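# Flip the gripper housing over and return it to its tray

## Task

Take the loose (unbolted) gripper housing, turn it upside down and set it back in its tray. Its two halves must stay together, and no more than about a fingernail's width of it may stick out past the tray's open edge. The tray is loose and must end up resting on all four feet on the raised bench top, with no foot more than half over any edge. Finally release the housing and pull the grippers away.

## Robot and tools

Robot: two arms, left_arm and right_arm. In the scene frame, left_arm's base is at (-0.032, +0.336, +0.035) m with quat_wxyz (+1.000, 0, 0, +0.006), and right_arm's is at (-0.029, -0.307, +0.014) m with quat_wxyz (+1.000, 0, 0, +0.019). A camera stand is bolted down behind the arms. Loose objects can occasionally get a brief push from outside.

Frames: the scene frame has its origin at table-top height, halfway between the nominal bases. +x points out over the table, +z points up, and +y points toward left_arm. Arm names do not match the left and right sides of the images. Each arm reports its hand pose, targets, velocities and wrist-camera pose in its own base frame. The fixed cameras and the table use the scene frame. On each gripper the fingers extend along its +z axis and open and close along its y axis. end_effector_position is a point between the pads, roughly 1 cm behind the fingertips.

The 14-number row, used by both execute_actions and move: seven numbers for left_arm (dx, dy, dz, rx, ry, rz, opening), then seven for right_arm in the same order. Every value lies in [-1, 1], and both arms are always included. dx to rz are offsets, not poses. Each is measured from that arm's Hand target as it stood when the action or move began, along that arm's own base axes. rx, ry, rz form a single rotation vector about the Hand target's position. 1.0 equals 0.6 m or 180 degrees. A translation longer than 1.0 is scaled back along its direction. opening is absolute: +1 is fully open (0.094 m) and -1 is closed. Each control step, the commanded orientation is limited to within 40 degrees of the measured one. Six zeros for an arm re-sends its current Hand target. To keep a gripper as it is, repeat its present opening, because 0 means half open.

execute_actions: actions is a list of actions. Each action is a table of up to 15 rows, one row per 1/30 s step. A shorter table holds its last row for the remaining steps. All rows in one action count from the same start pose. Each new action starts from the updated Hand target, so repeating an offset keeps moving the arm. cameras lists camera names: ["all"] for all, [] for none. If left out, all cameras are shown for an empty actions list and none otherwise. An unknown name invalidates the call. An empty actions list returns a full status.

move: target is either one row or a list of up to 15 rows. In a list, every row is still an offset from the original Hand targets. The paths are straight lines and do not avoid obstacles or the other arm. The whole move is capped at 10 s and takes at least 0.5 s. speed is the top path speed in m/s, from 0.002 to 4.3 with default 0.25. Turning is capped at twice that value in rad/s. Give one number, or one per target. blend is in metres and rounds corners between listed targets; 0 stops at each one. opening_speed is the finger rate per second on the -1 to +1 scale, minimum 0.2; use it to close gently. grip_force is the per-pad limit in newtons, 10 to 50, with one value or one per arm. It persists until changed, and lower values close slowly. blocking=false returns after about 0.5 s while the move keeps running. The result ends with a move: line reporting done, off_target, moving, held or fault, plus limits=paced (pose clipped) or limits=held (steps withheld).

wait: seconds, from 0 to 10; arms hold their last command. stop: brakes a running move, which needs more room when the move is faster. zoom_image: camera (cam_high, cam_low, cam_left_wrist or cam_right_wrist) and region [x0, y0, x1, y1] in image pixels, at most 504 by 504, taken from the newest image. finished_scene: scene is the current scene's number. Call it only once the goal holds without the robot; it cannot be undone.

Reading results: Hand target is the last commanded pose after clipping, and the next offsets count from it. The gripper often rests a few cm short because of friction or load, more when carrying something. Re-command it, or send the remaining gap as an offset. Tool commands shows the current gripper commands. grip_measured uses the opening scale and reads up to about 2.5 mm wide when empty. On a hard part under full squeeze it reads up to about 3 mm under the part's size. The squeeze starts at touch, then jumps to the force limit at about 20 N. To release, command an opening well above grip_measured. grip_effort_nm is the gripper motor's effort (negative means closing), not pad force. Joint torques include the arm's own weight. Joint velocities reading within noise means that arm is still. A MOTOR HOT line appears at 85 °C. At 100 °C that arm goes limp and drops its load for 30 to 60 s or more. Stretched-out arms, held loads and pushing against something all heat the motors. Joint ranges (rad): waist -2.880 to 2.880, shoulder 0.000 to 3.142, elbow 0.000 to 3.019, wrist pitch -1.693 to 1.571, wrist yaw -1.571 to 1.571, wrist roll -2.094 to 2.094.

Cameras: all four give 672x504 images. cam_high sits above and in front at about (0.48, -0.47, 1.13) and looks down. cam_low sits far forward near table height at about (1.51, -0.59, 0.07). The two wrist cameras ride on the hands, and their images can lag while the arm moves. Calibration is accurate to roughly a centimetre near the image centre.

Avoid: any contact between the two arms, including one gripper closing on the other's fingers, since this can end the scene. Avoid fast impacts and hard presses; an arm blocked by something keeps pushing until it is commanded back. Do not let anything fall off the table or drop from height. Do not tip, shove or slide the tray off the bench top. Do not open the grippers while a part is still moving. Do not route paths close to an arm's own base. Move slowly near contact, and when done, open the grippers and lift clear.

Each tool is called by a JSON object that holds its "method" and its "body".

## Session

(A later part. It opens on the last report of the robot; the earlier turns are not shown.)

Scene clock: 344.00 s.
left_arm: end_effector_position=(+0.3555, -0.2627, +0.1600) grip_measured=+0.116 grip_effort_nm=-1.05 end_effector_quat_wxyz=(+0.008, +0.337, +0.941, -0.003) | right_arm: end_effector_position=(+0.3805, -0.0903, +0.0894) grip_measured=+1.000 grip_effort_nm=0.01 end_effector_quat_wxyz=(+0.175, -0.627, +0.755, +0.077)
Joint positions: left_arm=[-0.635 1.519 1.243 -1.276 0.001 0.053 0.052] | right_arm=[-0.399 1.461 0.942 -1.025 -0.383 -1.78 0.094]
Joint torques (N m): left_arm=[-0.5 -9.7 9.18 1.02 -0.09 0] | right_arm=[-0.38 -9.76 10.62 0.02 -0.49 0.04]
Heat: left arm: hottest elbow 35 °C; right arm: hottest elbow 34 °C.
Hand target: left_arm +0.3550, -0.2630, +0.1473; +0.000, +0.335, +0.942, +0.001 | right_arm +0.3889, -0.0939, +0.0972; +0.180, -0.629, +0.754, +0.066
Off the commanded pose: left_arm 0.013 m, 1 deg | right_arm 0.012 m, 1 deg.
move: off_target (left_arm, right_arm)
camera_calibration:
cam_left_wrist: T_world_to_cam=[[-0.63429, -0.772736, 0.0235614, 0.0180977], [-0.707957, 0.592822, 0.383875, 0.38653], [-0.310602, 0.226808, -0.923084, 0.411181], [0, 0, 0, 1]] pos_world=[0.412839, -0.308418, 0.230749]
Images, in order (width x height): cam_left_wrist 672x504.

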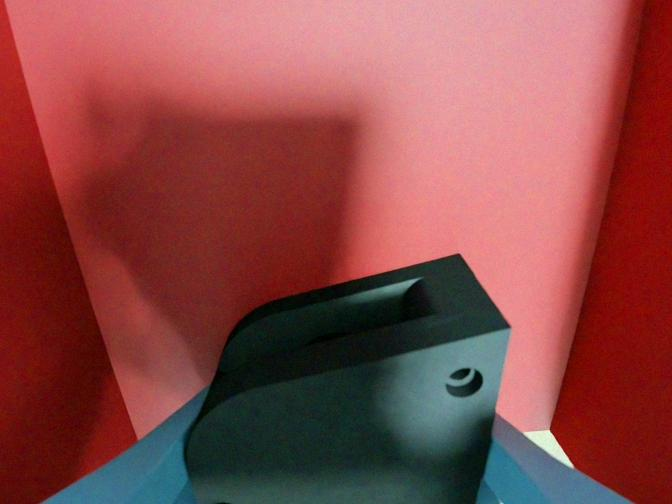

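{"method": "move", "body": {"target": [0, 0, 0.004, 0, 0, 0, 0.3, 0, 0, 0, 0, 0, 0, 1], "opening_speed": 0.3, "speed": 0.06, "cameras": ["cam_left_wrist"]}}

Scene clock: 349.97 s.
left_arm: end_effector_position=(+0.3555, -0.2627, +0.1600) grip_measured=+0.296 grip_effort_nm=0.13 end_effector_quat_wxyz=(+0.008, +0.337, +0.941, -0.003) | right_arm: end_effector_position=(+0.3805, -0.0903, +0.0894) grip_measured=+1.000 grip_effort_nm=0.01 end_effector_quat_wxyz=(+0.175, -0.627, +0.755, +0.077)
Joint positions: left_arm=[-0.635 1.519 1.243 -1.276 0.001 0.053 0.061] | right_arm=[-0.399 1.461 0.942 -1.025 -0.383 -1.78 0.094]
Joint torques (N m): left_arm=[-0.5 -9.76 9.58 0.77 -0.09 0] | right_arm=[-0.44 -9.76 10.62 0.01 -0.49 0.04]
Heat: left arm: hottest elbow 35 °C; right arm: hottest elbow 34 °C.
Hand target: left_arm +0.3550, -0.2630, +0.1498; +0.000, +0.335, +0.942, +0.000 | right_arm +0.3889, -0.0939, +0.0972; +0.180, -0.629, +0.754, +0.066
Off the commanded pose: left_arm 0.010 m, 1 deg | right_arm 0.012 m, 1 deg.
move: off_target (right_arm)
camera_calibration:
cam_left_wrist: T_world_to_cam=[[-0.63429, -0.772736, 0.0235614, 0.0180977], [-0.707957, 0.592822, 0.383875, 0.38653], [-0.310602, 0.226808, -0.923084, 0.411181], [0, 0, 0, 1]] pos_world=[0.412839, -0.308418, 0.230749]
Images, in order (width x height): cam_left_wrist 672x504.

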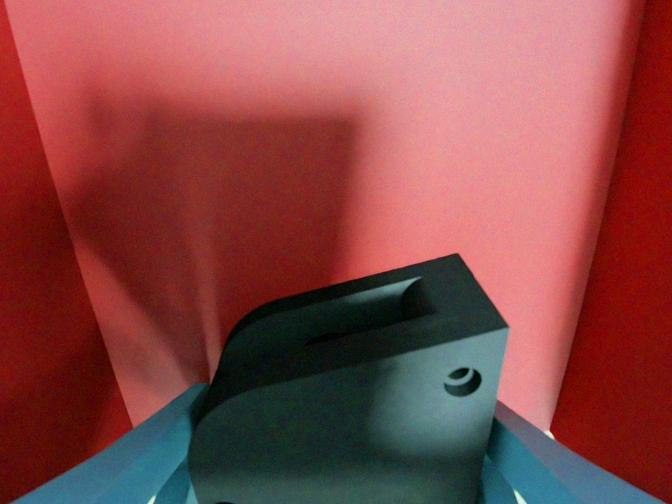

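{"method": "move", "body": {"target": [0, 0, 0.05, 0, 0, 0, 0.3, 0, 0, 0, 0, 0, 0, 1], "speed": 0.1, "cameras": ["cam_left_wrist"]}}

Scene clock: 352.40 s.
left_arm: end_effector_position=(+0.3436, -0.2539, +0.1602) grip_measured=+0.297 grip_effort_nm=0.13 end_effector_quat_wxyz=(-0.020, +0.337, +0.941, +0.005) | right_arm: end_effector_position=(+0.3805, -0.0903, +0.0894) grip_measured=+1.000 grip_effort_nm=0.01 end_effector_quat_wxyz=(+0.175, -0.627, +0.755, +0.077)
Joint positions: left_arm=[-0.635 1.519 1.243 -1.336 0.001 0.053 0.061] | right_arm=[-0.399 1.461 0.942 -1.025 -0.383 -1.78 0.094]
Joint torques (N m): left_arm=[-0.44 -11.34 14.35 -0.1 -0.08 0] | right_arm=[-0.44 -9.7 10.62 0.02 -0.49 0.05]
Heat: left arm: hottest elbow 35 °C; right arm: hottest elbow 34 °C.
Hand target: left_arm +0.3550, -0.2630, +0.1798; +0.000, +0.335, +0.942, +0.000 | right_arm +0.3889, -0.0939, +0.0972; +0.180, -0.629, +0.754, +0.066
Off the commanded pose: left_arm 0.024 m, 2 deg | right_arm 0.012 m, 1 deg.
move: off_target (left_arm, right_arm)
camera_calibration:
cam_left_wrist: T_world_to_cam=[[-0.633043, -0.773658, 0.0266286, 0.016235], [-0.688262, 0.578246, 0.438095, 0.353681], [-0.354333, 0.259005, -0.898534, 0.424971], [0, 0, 0, 1]] pos_world=[0.404284, -0.302024, 0.226473]
Images, in order (width x height): cam_left_wrist 672x504.

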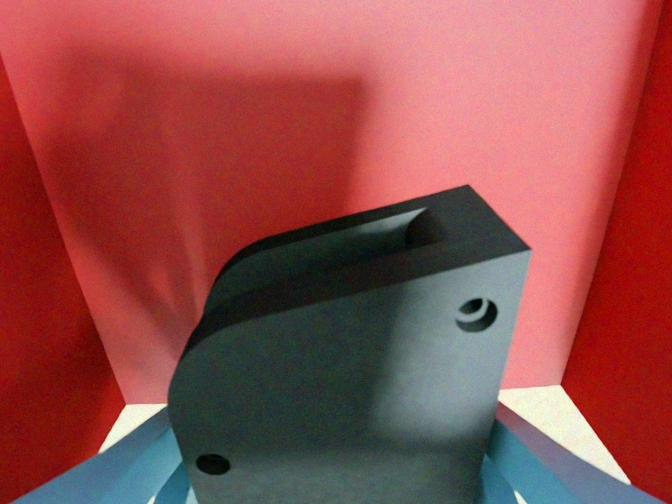

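{"method": "move", "body": {"target": [0.015, -0.0115, 0.06, 0, 0, 0, 0.3, 0, 0, 0, 0, 0, 0, 1], "speed": 0.12, "cameras": ["cam_left_wrist"]}}

Scene clock: 363.83 s.
left_arm: end_effector_position=(+0.3527, -0.2607, +0.1997) grip_measured=+0.297 grip_effort_nm=0.13 end_effector_quat_wxyz=(-0.016, +0.337, +0.941, +0.004) | right_arm: end_effector_position=(+0.3805, -0.0903, +0.0894) grip_measured=+1.000 grip_effort_nm=0.01 end_effector_quat_wxyz=(+0.175, -0.627, +0.755, +0.077)
Joint positions: left_arm=[-0.635 1.519 1.349 -1.433 0.001 0.053 0.061] | right_arm=[-0.399 1.461 0.942 -1.025 -0.383 -1.78 0.094]
Joint torques (N m): left_arm=[-0.44 -10.64 14.91 -0.03 -0.08 -0.01] | right_arm=[-0.38 -9.82 10.62 0.02 -0.48 0.04]
Heat: left arm: hottest elbow 38 °C; right arm: hottest elbow 34 °C.
Hand target: left_arm +0.3640, -0.2699, +0.2157; +0.000, +0.335, +0.942, +0.000 | right_arm +0.3889, -0.0939, +0.0972; +0.180, -0.629, +0.754, +0.066
Off the commanded pose: left_arm 0.022 m, 2 deg | right_arm 0.012 m, 1 deg.
move: off_target (left_arm, right_arm)
camera_calibration:
cam_left_wrist: T_world_to_cam=[[-0.633238, -0.773515, 0.026152, 0.0159705], [-0.691602, 0.580701, 0.429503, 0.350154], [-0.347414, 0.253891, -0.902687, 0.462504], [0, 0, 0, 1]] pos_world=[0.412961, -0.308407, 0.266686]
Images, in order (width x height): cam_left_wrist 672x504.

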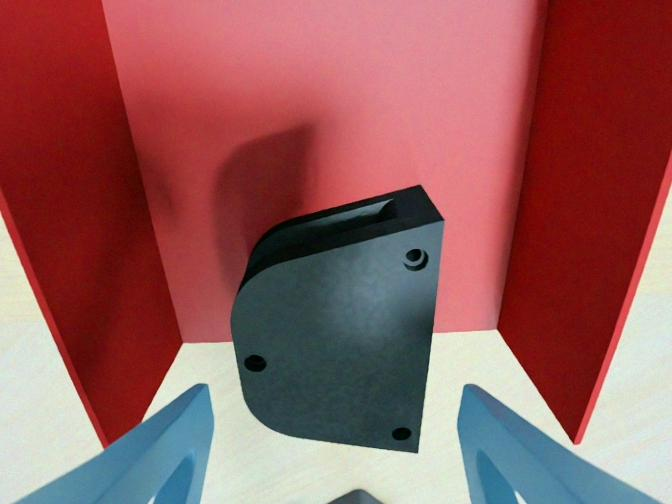

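{"method": "move", "body": {"target": [[0, 0, 0.0988, 0, 0, 0, 0.3, 0, 0, 0, 0, 0, 0, 1], [-0.1467, 0.1045, 0.0572, -0.5422, -0.0621, 0.3905, 0.3, 0, 0, 0, 0, 0, 0, 1]], "speed": 0.2, "blend": [0.015, 0], "cameras": ["all"]}}

Scene clock: 439.50 s.
left_arm: end_effector_position=(+0.2795, -0.2049, +0.2504) grip_measured=+0.297 grip_effort_nm=0.13 end_effector_quat_wxyz=(+0.314, -0.314, +0.639, -0.628) | right_arm: end_effector_position=(+0.3805, -0.0903, +0.0894) grip_measured=+1.000 grip_effort_nm=0.01 end_effector_quat_wxyz=(+0.175, -0.627, +0.755, +0.077)
Joint positions: left_arm=[-0.612 0.588 0.204 0.371 0.038 -1.563 0.061] | right_arm=[-0.399 1.461 0.942 -1.025 -0.383 -1.78 0.094]
Joint torques (N m): left_arm=[-1.32 0.26 10.65 2.86 -0.11 0.08] | right_arm=[-0.38 -9.82 10.62 0.01 -0.49 0.05]
Motor temperatures (°C): left_arm=[21 29 45 23 21 19 20] | right_arm=[20 28 35 21 19 22 22]
Heat: left arm: hottest elbow 45 °C; right arm: hottest elbow 35 °C.
Hand target: left_arm +0.2760, -0.2071, +0.2501; +0.311, -0.311, +0.635, -0.635 | right_arm +0.3889, -0.0939, +0.0972; +0.180, -0.629, +0.754, +0.066
Off the commanded pose: left_arm 0.004 m, 1 deg | right_arm 0.012 m, 1 deg.
move: off_target (right_arm)
camera_calibration:
cam_left_wrist: T_world_to_cam=[[-0.0114032, 0.00114494, 0.999934, -0.247601], [-0.873534, -0.486673, -0.00940445, 0.18736], [0.48663, -0.873584, 0.00654975, -0.223161], [0, 0, 0, 1]] pos_world=[0.269439, -0.103483, 0.250808]

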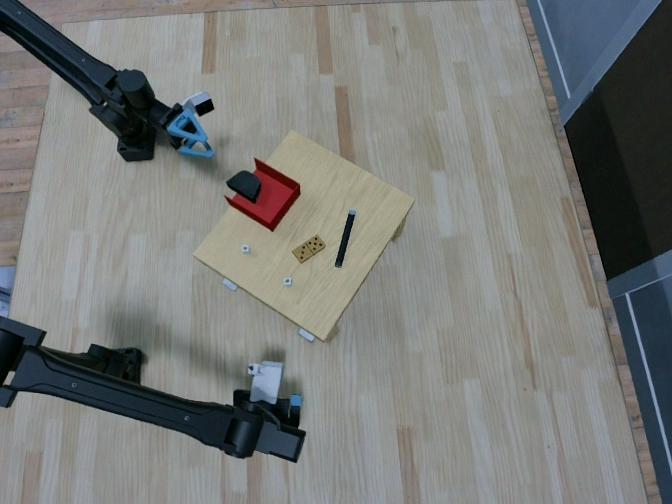

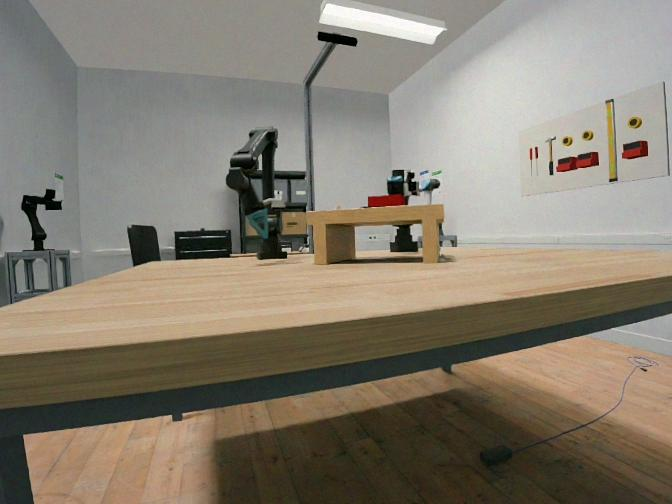

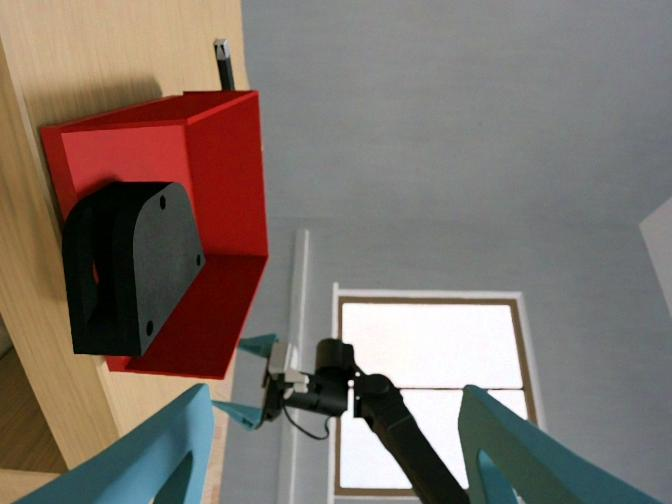

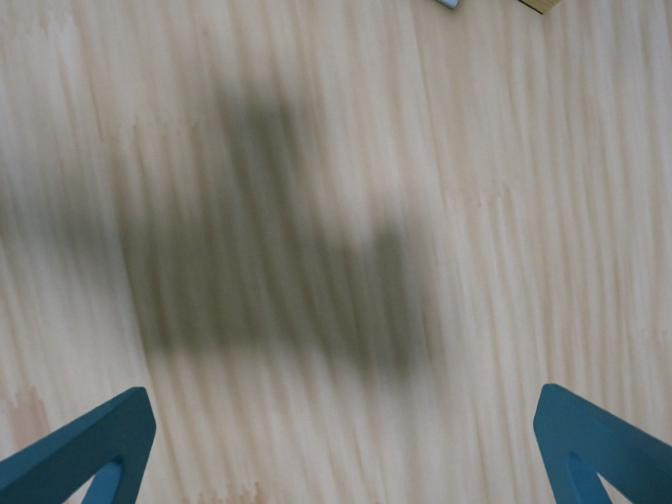

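{"method": "move", "body": {"target": [0.0017, -0.0015, -0.1443, 0, 0, 0, 0.25, 0, 0, 0, 0, 0, 0, 1], "speed": 0.15, "cameras": ["cam_left_wrist"]}}

Scene clock: 447.70 s.
left_arm: end_effector_position=(+0.2812, -0.2063, +0.1657) grip_measured=+0.253 grip_effort_nm=-0.17 end_effector_quat_wxyz=(+0.316, -0.312, +0.636, -0.631) | right_arm: end_effector_position=(+0.3805, -0.0903, +0.0894) grip_measured=+1.000 grip_effort_nm=0.01 end_effector_quat_wxyz=(+0.175, -0.627, +0.755, +0.077)
Joint positions: left_arm=[-0.613 1.11 0.049 1.058 0.037 -1.563 0.059] | right_arm=[-0.399 1.461 0.942 -1.025 -0.383 -1.78 0.094]
Joint torques (N m): left_arm=[-1.26 -0.91 6.28 2.78 -0.11 0.08] | right_arm=[-0.38 -9.82 10.61 0.02 -0.49 0.04]
Heat: left arm: hottest elbow 43 °C; right arm: hottest elbow 35 °C.
Hand target: left_arm +0.2770, -0.2080, +0.1635; +0.311, -0.311, +0.635, -0.635 | right_arm +0.3889, -0.0939, +0.0972; +0.180, -0.629, +0.754, +0.066
Off the commanded pose: left_arm 0.005 m, 1 deg | right_arm 0.012 m, 1 deg.
move: off_target (right_arm)
camera_calibration:
cam_left_wrist: T_world_to_cam=[[-0.019603, 0.00736899, 0.999781, -0.159153], [-0.873444, -0.486736, -0.0135384, 0.188012], [0.48653, -0.873518, 0.0159779, -0.226175], [0, 0, 0, 1]] pos_world=[0.271139, -0.104883, 0.165277]
Images, in order (width x height): cam_left_wrist 672x504.

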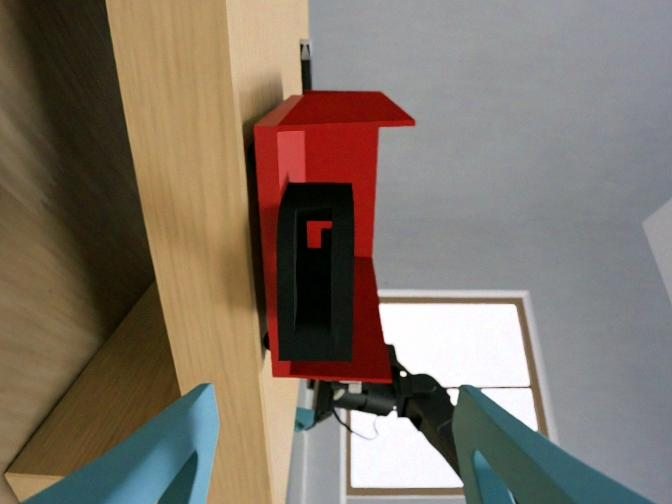

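{"method": "move", "body": {"target": [0.0365, -0.0347, -0.0107, 0, 0, 0, 0.25, 0, 0, 0, 0, 0, 0, 1], "speed": 0.12, "cameras": ["cam_left_wrist"]}}

Scene clock: 483.13 s.
left_arm: end_effector_position=(+0.2919, -0.2187, +0.1449) grip_measured=+0.253 grip_effort_nm=-0.16 end_effector_quat_wxyz=(+0.310, -0.318, +0.647, -0.620) | right_arm: end_effector_position=(+0.3805, -0.0903, +0.0894) grip_measured=+1.000 grip_effort_nm=0.01 end_effector_quat_wxyz=(+0.175, -0.627, +0.755, +0.077)
Joint positions: left_arm=[-0.634 1.298 0.079 1.18 0.017 -1.564 0.059] | right_arm=[-0.399 1.461 0.942 -1.025 -0.383 -1.78 0.094]
Joint torques (N m): left_arm=[-1.2 -2.26 8.17 2.85 -0.11 0.08] | right_arm=[-0.44 -9.82 10.61 -0.01 -0.49 0.04]
Motor temperatures (°C): left_arm=[21 26 35 24 21 19 20] | right_arm=[20 28 35 20 19 22 22]
Heat: left arm: hottest elbow 35 °C; right arm: hottest elbow 35 °C.
Hand target: left_arm +0.2988, -0.2289, +0.1569; +0.311, -0.311, +0.635, -0.635 | right_arm +0.3889, -0.0939, +0.0972; +0.180, -0.629, +0.754, +0.066
Off the commanded pose: left_arm 0.017 m, 2 deg | right_arm 0.012 m, 1 deg.
move: off_target (left_arm, right_arm)
camera_calibration:
cam_left_wrist: T_world_to_cam=[[0.0100253, -0.0140285, 0.999851, -0.151436], [-0.873785, -0.486309, 0.00193807, 0.188948], [0.486209, -0.873675, -0.0171333, -0.236982], [0, 0, 0, 1]] pos_world=[0.281841, -0.117283, 0.146987]
Images, in order (width x height): cam_left_wrist 672x504.

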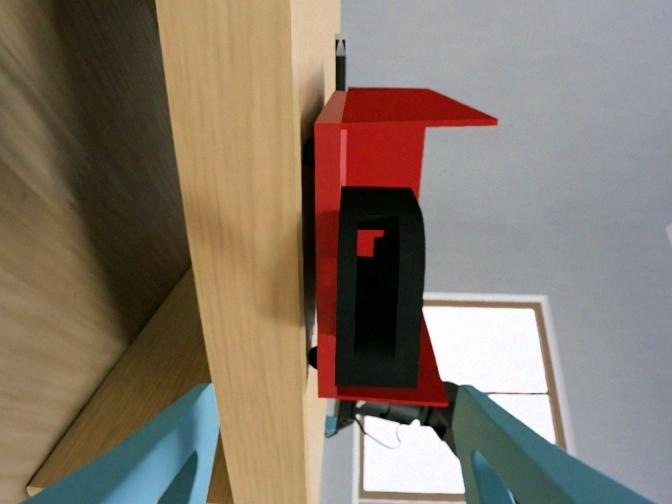

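{"method": "move", "body": {"target": [0, 0, 0.02, 0, 0, 0, 0.25, 0, 0, 0, 0, 0, 0, 1], "speed": 0.1}}

Scene clock: 489.23 s.
left_arm: end_effector_position=(+0.2914, -0.2183, +0.1550) grip_measured=+0.253 grip_effort_nm=-0.16 end_effector_quat_wxyz=(+0.311, -0.317, +0.644, -0.623) | right_arm: end_effector_position=(+0.3805, -0.0903, +0.0894) grip_measured=+1.000 grip_effort_nm=0.01 end_effector_quat_wxyz=(+0.175, -0.627, +0.755, +0.077)
Joint positions: left_arm=[-0.634 1.221 0.083 1.107 0.017 -1.564 0.059] | right_arm=[-0.399 1.461 0.942 -1.025 -0.383 -1.78 0.094]
Joint torques (N m): left_arm=[-1.26 -3.43 9.36 1.51 -0.11 0.09] | right_arm=[-0.44 -9.76 10.62 0.02 -0.48 0.04]
Heat: left arm: hottest elbow 35 °C; right arm: hottest elbow 35 °C.
Hand target: left_arm +0.2989, -0.2289, +0.1690; +0.311, -0.311, +0.635, -0.635 | right_arm +0.3889, -0.0939, +0.0972; +0.180, -0.629, +0.754, +0.066
Off the commanded pose: left_arm 0.019 m, 2 deg | right_arm 0.012 m, 1 deg.
move: off_target (left_arm, right_arm)

{"method": "move", "body": {"target": [0.029, -0.0225, 0.005, 0, 0, 0, 0.25, 0, 0, 0, 0, 0, 0, 1], "speed": 0.1, "cameras": ["cam_left_wrist"]}}

Scene clock: 495.13 s.
left_arm: end_effector_position=(+0.3083, -0.2311, +0.1644) grip_measured=+0.253 grip_effort_nm=-0.16 end_effector_quat_wxyz=(+0.314, -0.314, +0.639, -0.628) | right_arm: end_effector_position=(+0.3805, -0.0903, +0.0894) grip_measured=+1.000 grip_effort_nm=0.01 end_effector_quat_wxyz=(+0.175, -0.627, +0.755, +0.077)
Joint positions: left_arm=[-0.635 1.259 0.14 1.104 0.015 -1.564 0.059] | right_arm=[-0.399 1.461 0.942 -1.025 -0.383 -1.78 0.094]
Joint torques (N m): left_arm=[-1.2 -2.55 9.55 1.69 -0.11 0.08] | right_arm=[-0.38 -9.88 10.61 0.02 -0.49 0.04]
Heat: left arm: hottest elbow 35 °C; right arm: hottest elbow 35 °C.
Hand target: left_arm +0.3163, -0.2423, +0.1721; +0.311, -0.311, +0.635, -0.635 | right_arm +0.3889, -0.0939, +0.0972; +0.180, -0.629, +0.754, +0.066
Off the commanded pose: left_arm 0.016 m, 1 deg | right_arm 0.012 m, 1 deg.
move: off_target (left_arm, right_arm)
camera_calibration:
cam_left_wrist: T_world_to_cam=[[-0.0100143, 0.00110787, 0.999949, -0.161672], [-0.873542, -0.48668, -0.00820913, 0.198763], [0.486646, -0.87358, 0.00584152, -0.259388], [0, 0, 0, 1]] pos_world=[0.298239, -0.129683, 0.164811]
Images, in order (width x height): cam_left_wrist 672x504.

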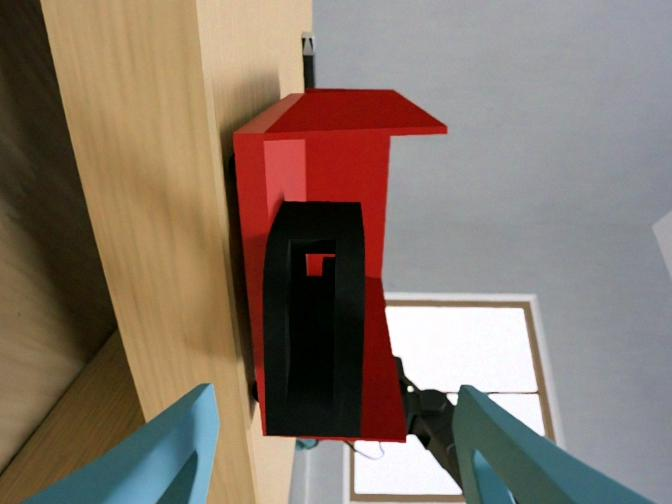

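{"method": "move", "body": {"target": [0.0237, -0.0184, -0.0117, 0, 0, 0, 0.25, 0, 0, 0, 0, 0, 0, 1], "speed": 0.1, "cameras": ["cam_left_wrist"]}}

Scene clock: 505.07 s.
left_arm: end_effector_position=(+0.3228, -0.2420, +0.1523) grip_measured=+0.253 grip_effort_nm=-0.16 end_effector_quat_wxyz=(+0.309, -0.318, +0.647, -0.620) | right_arm: end_effector_position=(+0.3805, -0.0903, +0.0894) grip_measured=+1.000 grip_effort_nm=0.01 end_effector_quat_wxyz=(+0.175, -0.627, +0.755, +0.077)
Joint positions: left_arm=[-0.636 1.358 0.183 1.134 0.014 -1.564 0.059] | right_arm=[-0.399 1.461 0.942 -1.025 -0.383 -1.78 0.094]
Joint torques (N m): left_arm=[-1.26 -3.31 8.87 2.88 -0.11 0.08] | right_arm=[-0.38 -9.82 10.62 0.01 -0.49 0.05]
Heat: left arm: hottest elbow 34 °C; right arm: hottest elbow 35 °C.
Hand target: left_arm +0.3305, -0.2533, +0.1650; +0.311, -0.312, +0.635, -0.635 | right_arm +0.3889, -0.0939, +0.0972; +0.180, -0.629, +0.754, +0.066
Off the commanded pose: left_arm 0.019 m, 2 deg | right_arm 0.012 m, 1 deg.
move: off_target (left_arm, right_arm)
camera_calibration:
cam_left_wrist: T_world_to_cam=[[0.0112125, -0.0145179, 0.999832, -0.160012], [-0.873595, -0.486645, 0.00273063, 0.204372], [0.486524, -0.873479, -0.0181393, -0.27215], [0, 0, 0, 1]] pos_world=[0.31274, -0.140584, 0.15449]
Images, in order (width x height): cam_left_wrist 672x504.

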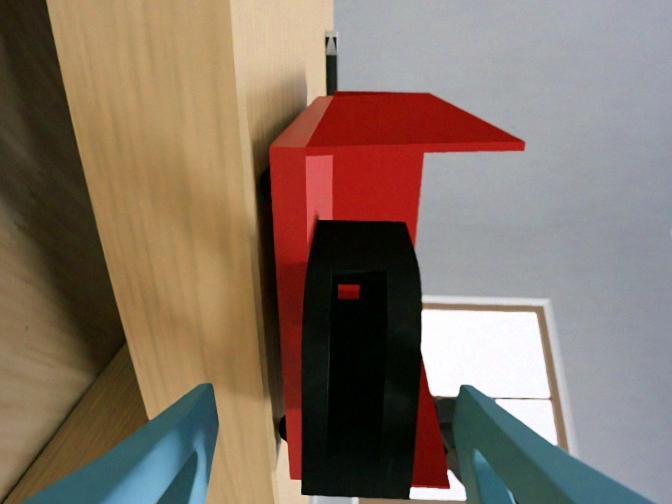

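{"method": "move", "body": {"target": [0.0, 0.0, 0.012, 0, 0, 0, 0.25, 0, 0, 0, 0, 0, 0, 1], "speed": 0.06}}

Scene clock: 510.37 s.
left_arm: end_effector_position=(+0.3235, -0.2425, +0.1585) grip_measured=+0.253 grip_effort_nm=-0.16 end_effector_quat_wxyz=(+0.311, -0.317, +0.644, -0.623) | right_arm: end_effector_position=(+0.3805, -0.0903, +0.0894) grip_measured=+1.000 grip_effort_nm=0.01 end_effector_quat_wxyz=(+0.175, -0.627, +0.755, +0.077)
Joint positions: left_arm=[-0.636 1.337 0.187 1.12 0.014 -1.564 0.059] | right_arm=[-0.399 1.461 0.942 -1.025 -0.383 -1.78 0.094]
Joint torques (N m): left_arm=[-1.2 -5.01 9.18 1.46 -0.11 0.08] | right_arm=[-0.38 -9.88 10.62 0.02 -0.49 0.04]
Heat: left arm: hottest elbow 34 °C; right arm: hottest elbow 35 °C.
Hand target: left_arm +0.3305, -0.2533, +0.1721; +0.311, -0.312, +0.635, -0.635 | right_arm +0.3889, -0.0939, +0.0972; +0.180, -0.629, +0.754, +0.066
Off the commanded pose: left_arm 0.019 m, 2 deg | right_arm 0.012 m, 1 deg.
move: off_target (left_arm, right_arm)

{"method": "move", "body": {"target": [0.0112, -0.0087, 0.0, -0.0051, -0.0066, 0, 0.25, 0, 0, 0, 0, 0, 0, 1], "speed": 0.06, "cameras": ["cam_left_wrist"]}}

Scene clock: 513.97 s.
left_arm: end_effector_position=(+0.3296, -0.2472, +0.1594) grip_measured=+0.253 grip_effort_nm=-0.16 end_effector_quat_wxyz=(+0.314, -0.314, +0.639, -0.628) | right_arm: end_effector_position=(+0.3805, -0.0903, +0.0894) grip_measured=+1.000 grip_effort_nm=0.01 end_effector_quat_wxyz=(+0.175, -0.627, +0.755, +0.077)
Joint positions: left_arm=[-0.636 1.377 0.205 1.156 0.014 -1.564 0.059] | right_arm=[-0.399 1.461 0.942 -1.025 -0.383 -1.78 0.094]
Joint torques (N m): left_arm=[-1.2 -3.66 8.95 2.81 -0.11 0.08] | right_arm=[-0.38 -9.82 10.63 0.01 -0.48 0.04]
Heat: left arm: hottest elbow 34 °C; right arm: hottest elbow 35 °C.
Hand target: left_arm +0.3373, -0.2585, +0.1722; +0.315, -0.307, +0.627, -0.643 | right_arm +0.3889, -0.0939, +0.0972; +0.180, -0.629, +0.754, +0.066
Off the commanded pose: left_arm 0.019 m, 2 deg | right_arm 0.012 m, 1 deg.
move: off_target (left_arm, right_arm)
camera_calibration:
cam_left_wrist: T_world_to_cam=[[-0.00941482, 0.000638218, 0.999955, -0.156705], [-0.873546, -0.486678, -0.00791402, 0.209447], [0.486651, -0.873581, 0.0051395, -0.283679], [0, 0, 0, 1]] pos_world=[0.319539, -0.145783, 0.159813]
Images, in order (width x height): cam_left_wrist 672x504.

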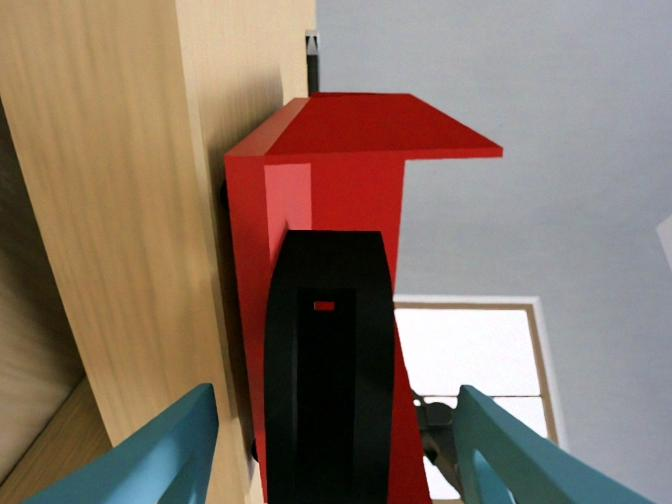

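{"method": "move", "body": {"target": [0, 0, 0, 0, 0, 0, -0.5, 0, 0, 0, 0, 0, 0, 1], "speed": 0.06, "grip_force": [12, 50], "cameras": ["cam_left_wrist"]}}

Scene clock: 525.20 s.
left_arm: end_effector_position=(+0.3297, -0.2472, +0.1591) grip_measured=-0.368 grip_effort_nm=-0.16 end_effector_quat_wxyz=(+0.314, -0.314, +0.639, -0.628) | right_arm: end_effector_position=(+0.3805, -0.0903, +0.0894) grip_measured=+1.000 grip_effort_nm=0.01 end_effector_quat_wxyz=(+0.175, -0.627, +0.755, +0.077)
Joint positions: left_arm=[-0.636 1.377 0.205 1.157 0.014 -1.564 0.03] | right_arm=[-0.399 1.461 0.942 -1.025 -0.383 -1.78 0.094]
Joint velocities: left_arm=[0.005 -0.005 0.007 -0.022 0.081 -0.022 -0.005] | right_arm=[within noise]
Joint torques (N m): left_arm=[-1.26 -3.78 8.95 2.85 -0.11 0.08] | right_arm=[-0.44 -9.76 10.63 0.01 -0.49 0.05]
Heat: left arm: hottest elbow 35 °C; right arm: hottest elbow 35 °C.
Hand target: left_arm +0.3373, -0.2585, +0.1722; +0.315, -0.307, +0.627, -0.643 | right_arm +0.3889, -0.0939, +0.0972; +0.180, -0.629, +0.754, +0.066
Off the commanded pose: left_arm 0.019 m, 2 deg | right_arm 0.012 m, 1 deg.
grip_force (N): 12, 50
move: moving (left_arm; no rest 5 s after the path's end), off_target (right_arm)
camera_calibration:
cam_left_wrist: T_world_to_cam=[[-0.00909529, 0.000471255, 0.999959, -0.156633], [-0.873547, -0.486678, -0.00771613, 0.209415], [0.486654, -0.873581, 0.00483814, -0.28363], [0, 0, 0, 1]] pos_world=[0.319539, -0.145783, 0.159614]
Images, in order (width x height): cam_left_wrist 672x504.

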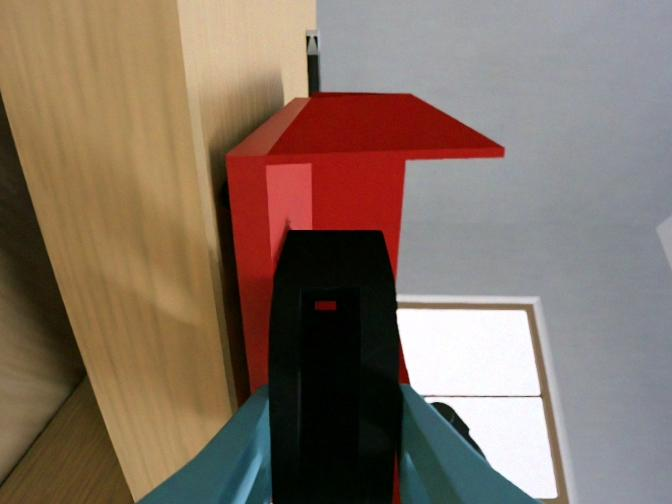

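{"method": "move", "body": {"target": [0, 0, 0, 0, 0, 0, -0.5, 0, 0, 0, 0, 0, 0, 1], "speed": 0.06, "grip_force": [30, 50]}}

{"method": "move", "body": {"target": [0, 0, 0, 0, 0, 0, -0.5, 0, 0, 0, 0, 0, 0, 1], "speed": 0.06, "grip_force": [50, 50], "cameras": ["cam_left_wrist", "cam_high"]}}

Scene clock: 528.30 s.
left_arm: end_effector_position=(+0.3296, -0.2473, +0.1594) grip_measured=-0.416 grip_effort_nm=-0.68 end_effector_quat_wxyz=(+0.313, -0.314, +0.639, -0.628) | right_arm: end_effector_position=(+0.3805, -0.0903, +0.0894) grip_measured=+1.000 grip_effort_nm=0.01 end_effector_quat_wxyz=(+0.175, -0.627, +0.755, +0.077)
Joint positions: left_arm=[-0.637 1.377 0.205 1.158 0.014 -1.565 0.027] | right_arm=[-0.399 1.461 0.942 -1.025 -0.383 -1.78 0.094]
Joint torques (N m): left_arm=[-1.2 -3.72 8.95 2.81 -0.11 0.09] | right_arm=[-0.44 -9.82 10.61 0.01 -0.48 0.04]
Heat: left arm: hottest elbow 35 °C; right arm: hottest elbow 35 °C.
Hand target: left_arm +0.3372, -0.2587, +0.1721; +0.315, -0.307, +0.627, -0.643 | right_arm +0.3889, -0.0939, +0.0972; +0.180, -0.629, +0.754, +0.066
Off the commanded pose: left_arm 0.019 m, 2 deg | right_arm 0.012 m, 1 deg.
grip_force (N): 30, 50
move: off_target (left_arm, right_arm)

Scene clock: 528.80 s.
left_arm: end_effector_position=(+0.3296, -0.2473, +0.1598) grip_measured=-0.430 grip_effort_nm=-1.05 end_effector_quat_wxyz=(+0.314, -0.314, +0.639, -0.629) | right_arm: end_effector_position=(+0.3805, -0.0903, +0.0894) grip_measured=+1.000 grip_effort_nm=0.01 end_effector_quat_wxyz=(+0.175, -0.627, +0.755, +0.077)
Joint positions: left_arm=[-0.637 1.377 0.205 1.159 0.014 -1.565 0.027] | right_arm=[-0.399 1.461 0.942 -1.025 -0.383 -1.78 0.094]
Joint torques (N m): left_arm=[-1.2 -3.78 8.95 2.73 -0.11 0.09] | right_arm=[-0.44 -9.76 10.59 0.01 -0.49 0.04]
Heat: left arm: hottest elbow 35 °C; right arm: hottest elbow 35 °C.
Hand target: left_arm +0.3372, -0.2587, +0.1721; +0.315, -0.307, +0.627, -0.643 | right_arm +0.3889, -0.0939, +0.0972; +0.180, -0.629, +0.754, +0.066
Off the commanded pose: left_arm 0.018 m, 2 deg | right_arm 0.012 m, 1 deg.
move: off_target (left_arm, right_arm)
camera_calibration:
cam_left_wrist: T_world_to_cam=[[-0.0107432, 0.0026504, 0.999939, -0.156176], [-0.87371, -0.486379, -0.0080978, 0.209527], [0.486328, -0.873744, 0.00754092, -0.284072], [0, 0, 0, 1]] pos_world=[0.31954, -0.145882, 0.160005]
Images, in order (width x height): cam_high 672x504, cam_left_wrist 672x504.

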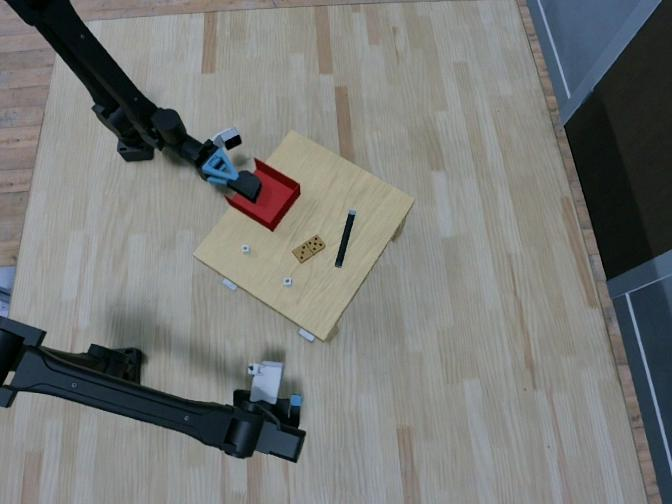

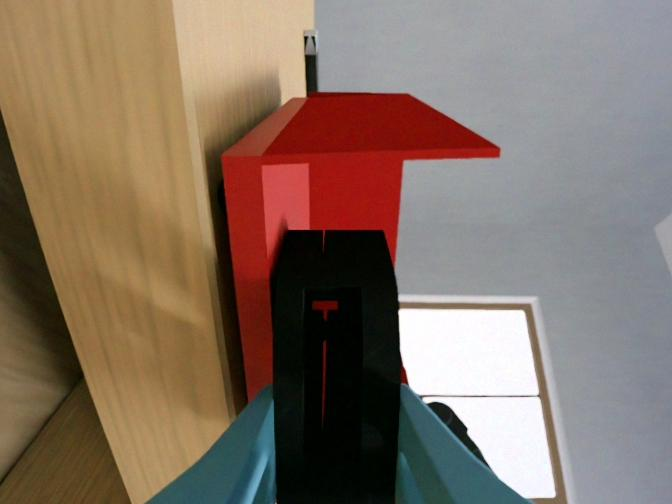

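{"method": "zoom_image", "body": {"camera": "cam_high", "region": [190, 110, 310, 240]}}

{"method": "zoom_image", "body": {"camera": "cam_left_wrist", "region": [210, 200, 460, 504]}}

Scaled by 3.877 from the camera's 672x504 image, which has a finer 960x720 frame.

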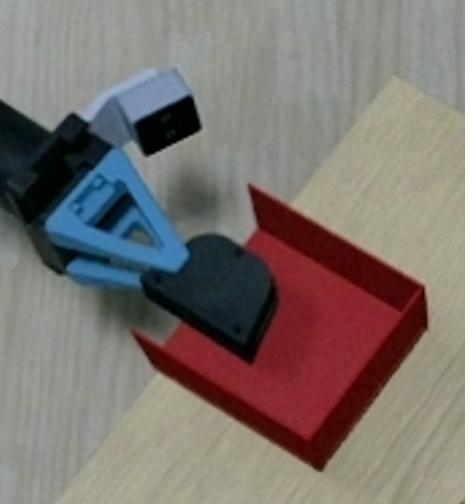

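Scaled by 1.658 from the camera's 672x504 image, which has a finer 960x720 frame.

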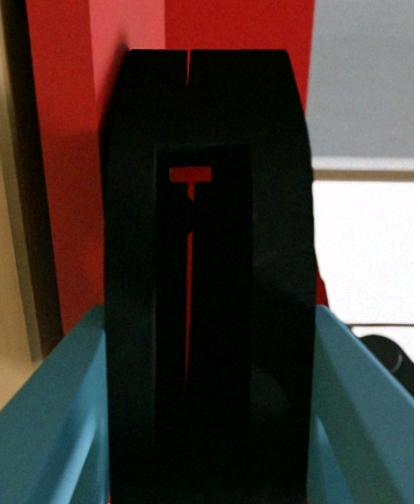

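{"method": "move", "body": {"target": [0, 0, 0, 0, 0, 0, 0.25, 0, 0, 0, 0, 0, 0, 1], "speed": 0.06, "opening_speed": 0.4}}

{"method": "move", "body": {"target": [-0.0148, -0.0191, 0, 0, 0, 0, 0.25, 0, 0, 0, 0, 0, 0, 1], "speed": 0.06, "cameras": ["cam_left_wrist", "cam_high"]}}

Scene clock: 570.57 s.
left_arm: end_effector_position=(+0.3296, -0.2473, +0.1598) grip_measured=+0.246 grip_effort_nm=0.13 end_effector_quat_wxyz=(+0.314, -0.314, +0.639, -0.629) | right_arm: end_effector_position=(+0.3805, -0.0903, +0.0894) grip_measured=+1.000 grip_effort_nm=0.01 end_effector_quat_wxyz=(+0.175, -0.627, +0.755, +0.077)
Joint positions: left_arm=[-0.637 1.378 0.205 1.16 0.014 -1.565 0.059] | right_arm=[-0.399 1.461 0.942 -1.025 -0.383 -1.78 0.094]
Joint torques (N m): left_arm=[-1.26 -3.78 8.96 2.74 -0.11 0.09] | right_arm=[-0.38 -9.88 10.62 0.02 -0.49 0.04]
Heat: left arm: hottest elbow 35 °C; right arm: hottest elbow 35 °C.
Hand target: left_arm +0.3372, -0.2587, +0.1723; +0.315, -0.307, +0.627, -0.643 | right_arm +0.3889, -0.0939, +0.0972; +0.180, -0.629, +0.754, +0.066
Off the commanded pose: left_arm 0.018 m, 2 deg | right_arm 0.012 m, 1 deg.
move: off_target (left_arm, right_arm)

Scene clock: 571.47 s.
left_arm: end_effector_position=(+0.3210, -0.2582, +0.1598) grip_measured=+0.247 grip_effort_nm=0.13 end_effector_quat_wxyz=(+0.314, -0.314, +0.639, -0.629) | right_arm: end_effector_position=(+0.3805, -0.0903, +0.0894) grip_measured=+1.000 grip_effort_nm=0.01 end_effector_quat_wxyz=(+0.175, -0.627, +0.755, +0.077)
Joint positions: left_arm=[-0.695 1.378 0.205 1.16 -0.044 -1.565 0.059] | right_arm=[-0.399 1.461 0.942 -1.025 -0.383 -1.78 0.094]
Joint torques (N m): left_arm=[-1.26 -3.72 9.01 2.73 -0.1 0.11] | right_arm=[-0.44 -9.76 10.62 0.02 -0.49 0.04]
Heat: left arm: hottest elbow 35 °C; right arm: hottest elbow 35 °C.
Hand target: left_arm +0.3283, -0.2701, +0.1723; +0.315, -0.307, +0.627, -0.643 | right_arm +0.3889, -0.0939, +0.0972; +0.180, -0.629, +0.754, +0.066
Off the commanded pose: left_arm 0.019 m, 2 deg | right_arm 0.012 m, 1 deg.
move: off_target (left_arm, right_arm)
camera_calibration:
cam_left_wrist: T_world_to_cam=[[-0.0112125, 0.00205527, 0.999935, -0.156186], [-0.873883, -0.486057, -0.00879999, 0.197017], [0.486007, -0.873925, 0.00724597, -0.289343], [0, 0, 0, 1]] pos_world=[0.311041, -0.156782, 0.160006]
Images, in order (width x height): cam_high 672x504, cam_left_wrist 672x504.

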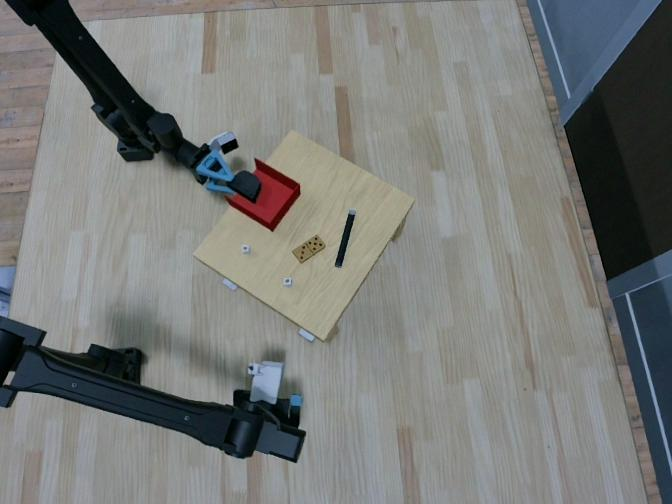

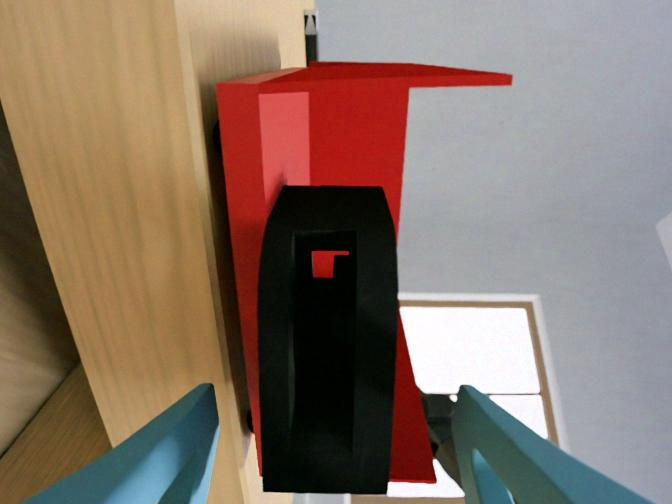

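{"method": "move", "body": {"target": [-0.0056, -0.0072, 0, 0, 0, 0, 0.25, 0, 0, 0, 0, 0, 0, 1], "speed": 0.06}}

{"method": "move", "body": {"target": [0, 0, 0, 0, 0, 0, -0.5, 0, 0, 0, 0, 0, 0, 1], "speed": 0.06, "grip_force": [14, 50], "cameras": ["cam_left_wrist"]}}

Scene clock: 580.77 s.
left_arm: end_effector_position=(+0.3178, -0.2620, +0.1596) grip_measured=+0.247 grip_effort_nm=0.13 end_effector_quat_wxyz=(+0.314, -0.314, +0.639, -0.628) | right_arm: end_effector_position=(+0.3805, -0.0903, +0.0894) grip_measured=+1.000 grip_effort_nm=0.01 end_effector_quat_wxyz=(+0.175, -0.627, +0.755, +0.077)
Joint positions: left_arm=[-0.716 1.378 0.205 1.16 -0.065 -1.565 0.059] | right_arm=[-0.399 1.461 0.942 -1.025 -0.383 -1.78 0.094]
Joint torques (N m): left_arm=[-1.2 -3.6 9.06 2.71 -0.11 0.11] | right_arm=[-0.44 -9.82 10.62 0.02 -0.49 0.04]
Heat: left arm: hottest elbow 35 °C; right arm: hottest elbow 35 °C.
Hand target: left_arm +0.3250, -0.2744, +0.1723; +0.315, -0.307, +0.627, -0.643 | right_arm +0.3889, -0.0939, +0.0972; +0.180, -0.629, +0.754, +0.066
Off the commanded pose: left_arm 0.019 m, 2 deg | right_arm 0.012 m, 1 deg.
move: off_target (left_arm, right_arm)

Scene clock: 585.30 s.
left_arm: end_effector_position=(+0.3178, -0.2620, +0.1593) grip_measured=-0.405 grip_effort_nm=-0.38 end_effector_quat_wxyz=(+0.314, -0.314, +0.639, -0.628) | right_arm: end_effector_position=(+0.3805, -0.0903, +0.0894) grip_measured=+1.000 grip_effort_nm=0.01 end_effector_quat_wxyz=(+0.175, -0.627, +0.755, +0.077)
Joint positions: left_arm=[-0.716 1.379 0.205 1.16 -0.066 -1.565 0.028] | right_arm=[-0.399 1.461 0.942 -1.025 -0.383 -1.78 0.094]
Joint torques (N m): left_arm=[-1.2 -3.78 9.06 2.74 -0.11 0.11] | right_arm=[-0.44 -9.76 10.61 0.02 -0.49 0.04]
Heat: left arm: hottest elbow 35 °C; right arm: hottest elbow 35 °C.
Hand target: left_arm +0.3250, -0.2743, +0.1722; +0.315, -0.307, +0.627, -0.643 | right_arm +0.3889, -0.0939, +0.0972; +0.180, -0.629, +0.754, +0.066
Off the commanded pose: left_arm 0.019 m, 2 deg | right_arm 0.012 m, 1 deg.
grip_force (N): 14, 50
move: off_target (left_arm, right_arm)
camera_calibration:
cam_left_wrist: T_world_to_cam=[[-0.0105488, 0.00104301, 0.999944, -0.156287], [-0.873539, -0.486676, -0.00870767, 0.192061], [0.48664, -0.873582, 0.00604496, -0.291006], [0, 0, 0, 1]] pos_world=[0.307739, -0.160583, 0.15971]
Images, in order (width x height): cam_left_wrist 672x504.

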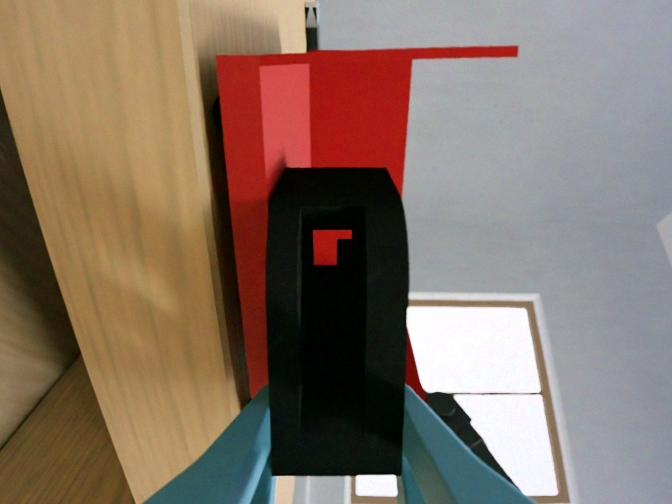

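{"method": "move", "body": {"target": [0, 0, 0, 0, 0, 0, -0.5, 0, 0, 0, 0, 0, 0, 1], "speed": 0.06, "grip_force": [40, 50], "cameras": ["cam_left_wrist"]}}

{"method": "zoom_image", "body": {"camera": "cam_left_wrist", "region": [220, 140, 460, 504]}}

Scene clock: 587.90 s.
left_arm: end_effector_position=(+0.3178, -0.2620, +0.1593) grip_measured=-0.421 grip_effort_nm=-0.86 end_effector_quat_wxyz=(+0.314, -0.314, +0.639, -0.628) | right_arm: end_effector_position=(+0.3805, -0.0903, +0.0894) grip_measured=+1.000 grip_effort_nm=0.01 end_effector_quat_wxyz=(+0.175, -0.627, +0.755, +0.077)
Joint positions: left_arm=[-0.716 1.379 0.205 1.16 -0.066 -1.565 0.027] | right_arm=[-0.399 1.461 0.942 -1.025 -0.383 -1.78 0.094]
Joint torques (N m): left_arm=[-1.2 -3.72 9.06 2.73 -0.11 0.11] | right_arm=[-0.44 -9.76 10.62 0.02 -0.49 0.04]
Heat: left arm: hottest elbow 35 °C; right arm: hottest elbow 35 °C.
Hand target: left_arm +0.3250, -0.2743, +0.1722; +0.315, -0.307, +0.627, -0.643 | right_arm +0.3889, -0.0939, +0.0972; +0.180, -0.629, +0.754, +0.066
Off the commanded pose: left_arm 0.019 m, 2 deg | right_arm 0.012 m, 1 deg.
grip_force (N): 40, 50
move: off_target (left_arm, right_arm)
camera_calibration:
cam_left_wrist: T_world_to_cam=[[-0.0105488, 0.00104301, 0.999944, -0.156287], [-0.873539, -0.486676, -0.00870767, 0.192061], [0.48664, -0.873582, 0.00604496, -0.291006], [0, 0, 0, 1]] pos_world=[0.307739, -0.160583, 0.15971]
Images, in order (width x height): cam_left_wrist 672x504.

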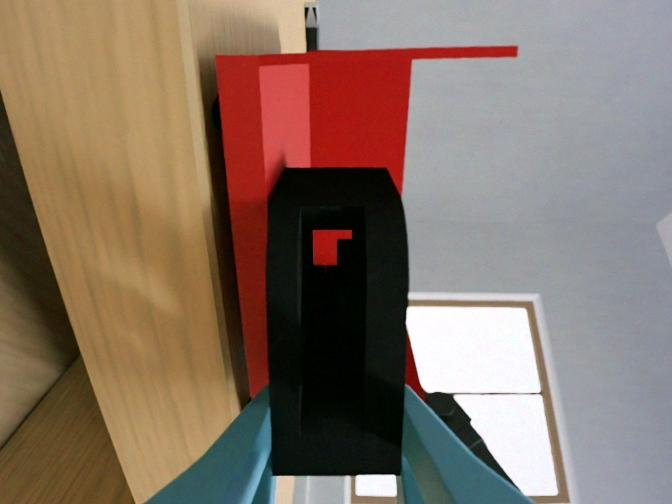

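Scaled by 1.385 from the camera's 672x504 image, which has a finer 960x720 frame.

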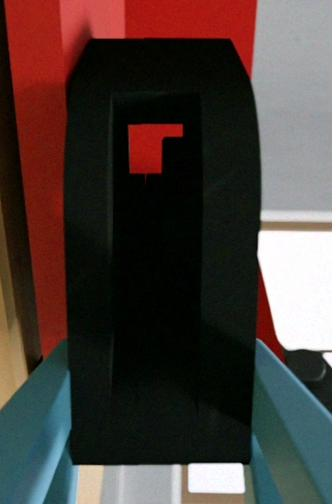

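{"method": "move", "body": {"target": [0, 0, 0.15, 0, 0, 0, -0.5, 0, 0, 0, 0, 0, 0, 1], "speed": 0.1, "cameras": ["cam_left_wrist", "cam_high"]}}

Scene clock: 599.13 s.
left_arm: end_effector_position=(+0.3180, -0.2621, +0.2350) grip_measured=-0.421 grip_effort_nm=-0.86 end_effector_quat_wxyz=(+0.313, -0.315, +0.641, -0.626) | right_arm: end_effector_position=(+0.3805, -0.0903, +0.0894) grip_measured=+1.000 grip_effort_nm=0.01 end_effector_quat_wxyz=(+0.175, -0.627, +0.755, +0.077)
Joint positions: left_arm=[-0.716 0.99 0.295 0.676 -0.066 -1.565 0.027] | right_arm=[-0.399 1.461 0.942 -1.025 -0.383 -1.78 0.094]
Joint torques (N m): left_arm=[-1.14 -3.25 14.34 1.58 -0.1 0.11] | right_arm=[-0.38 -9.76 10.63 0.02 -0.49 0.05]
Heat: left arm: hottest elbow 35 °C; right arm: hottest elbow 35 °C.
Hand target: left_arm +0.3251, -0.2743, +0.2620; +0.315, -0.307, +0.627, -0.643 | right_arm +0.3889, -0.0939, +0.0972; +0.180, -0.629, +0.754, +0.066
Off the commanded pose: left_arm 0.031 m, 3 deg | right_arm 0.012 m, 1 deg.
grip_force (N): 40, 50
move: off_target (left_arm, right_arm)
camera_calibration:
cam_left_wrist: T_world_to_cam=[[-0.00684759, -0.00217368, 0.999974, -0.233961], [-0.87356, -0.486665, -0.00703981, 0.192377], [0.486668, -0.873586, 0.00143364, -0.290524], [0, 0, 0, 1]] pos_world=[0.307839, -0.160683, 0.235725]
Images, in order (width x height): cam_high 672x504, cam_left_wrist 672x504.

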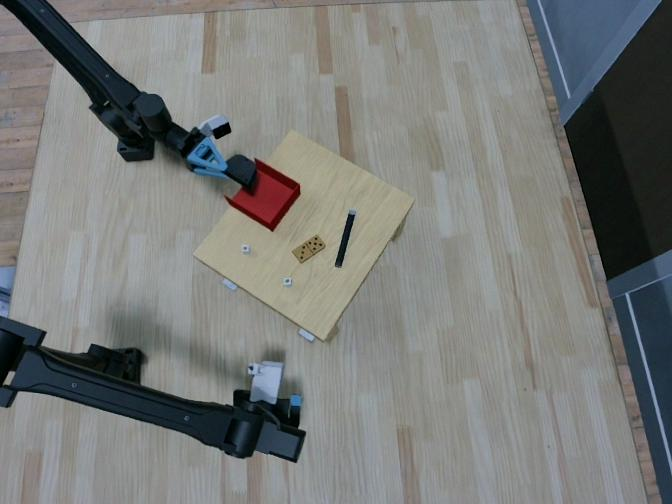

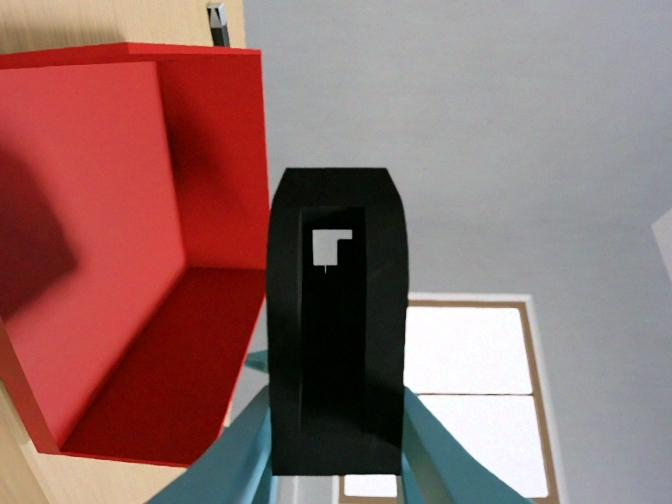

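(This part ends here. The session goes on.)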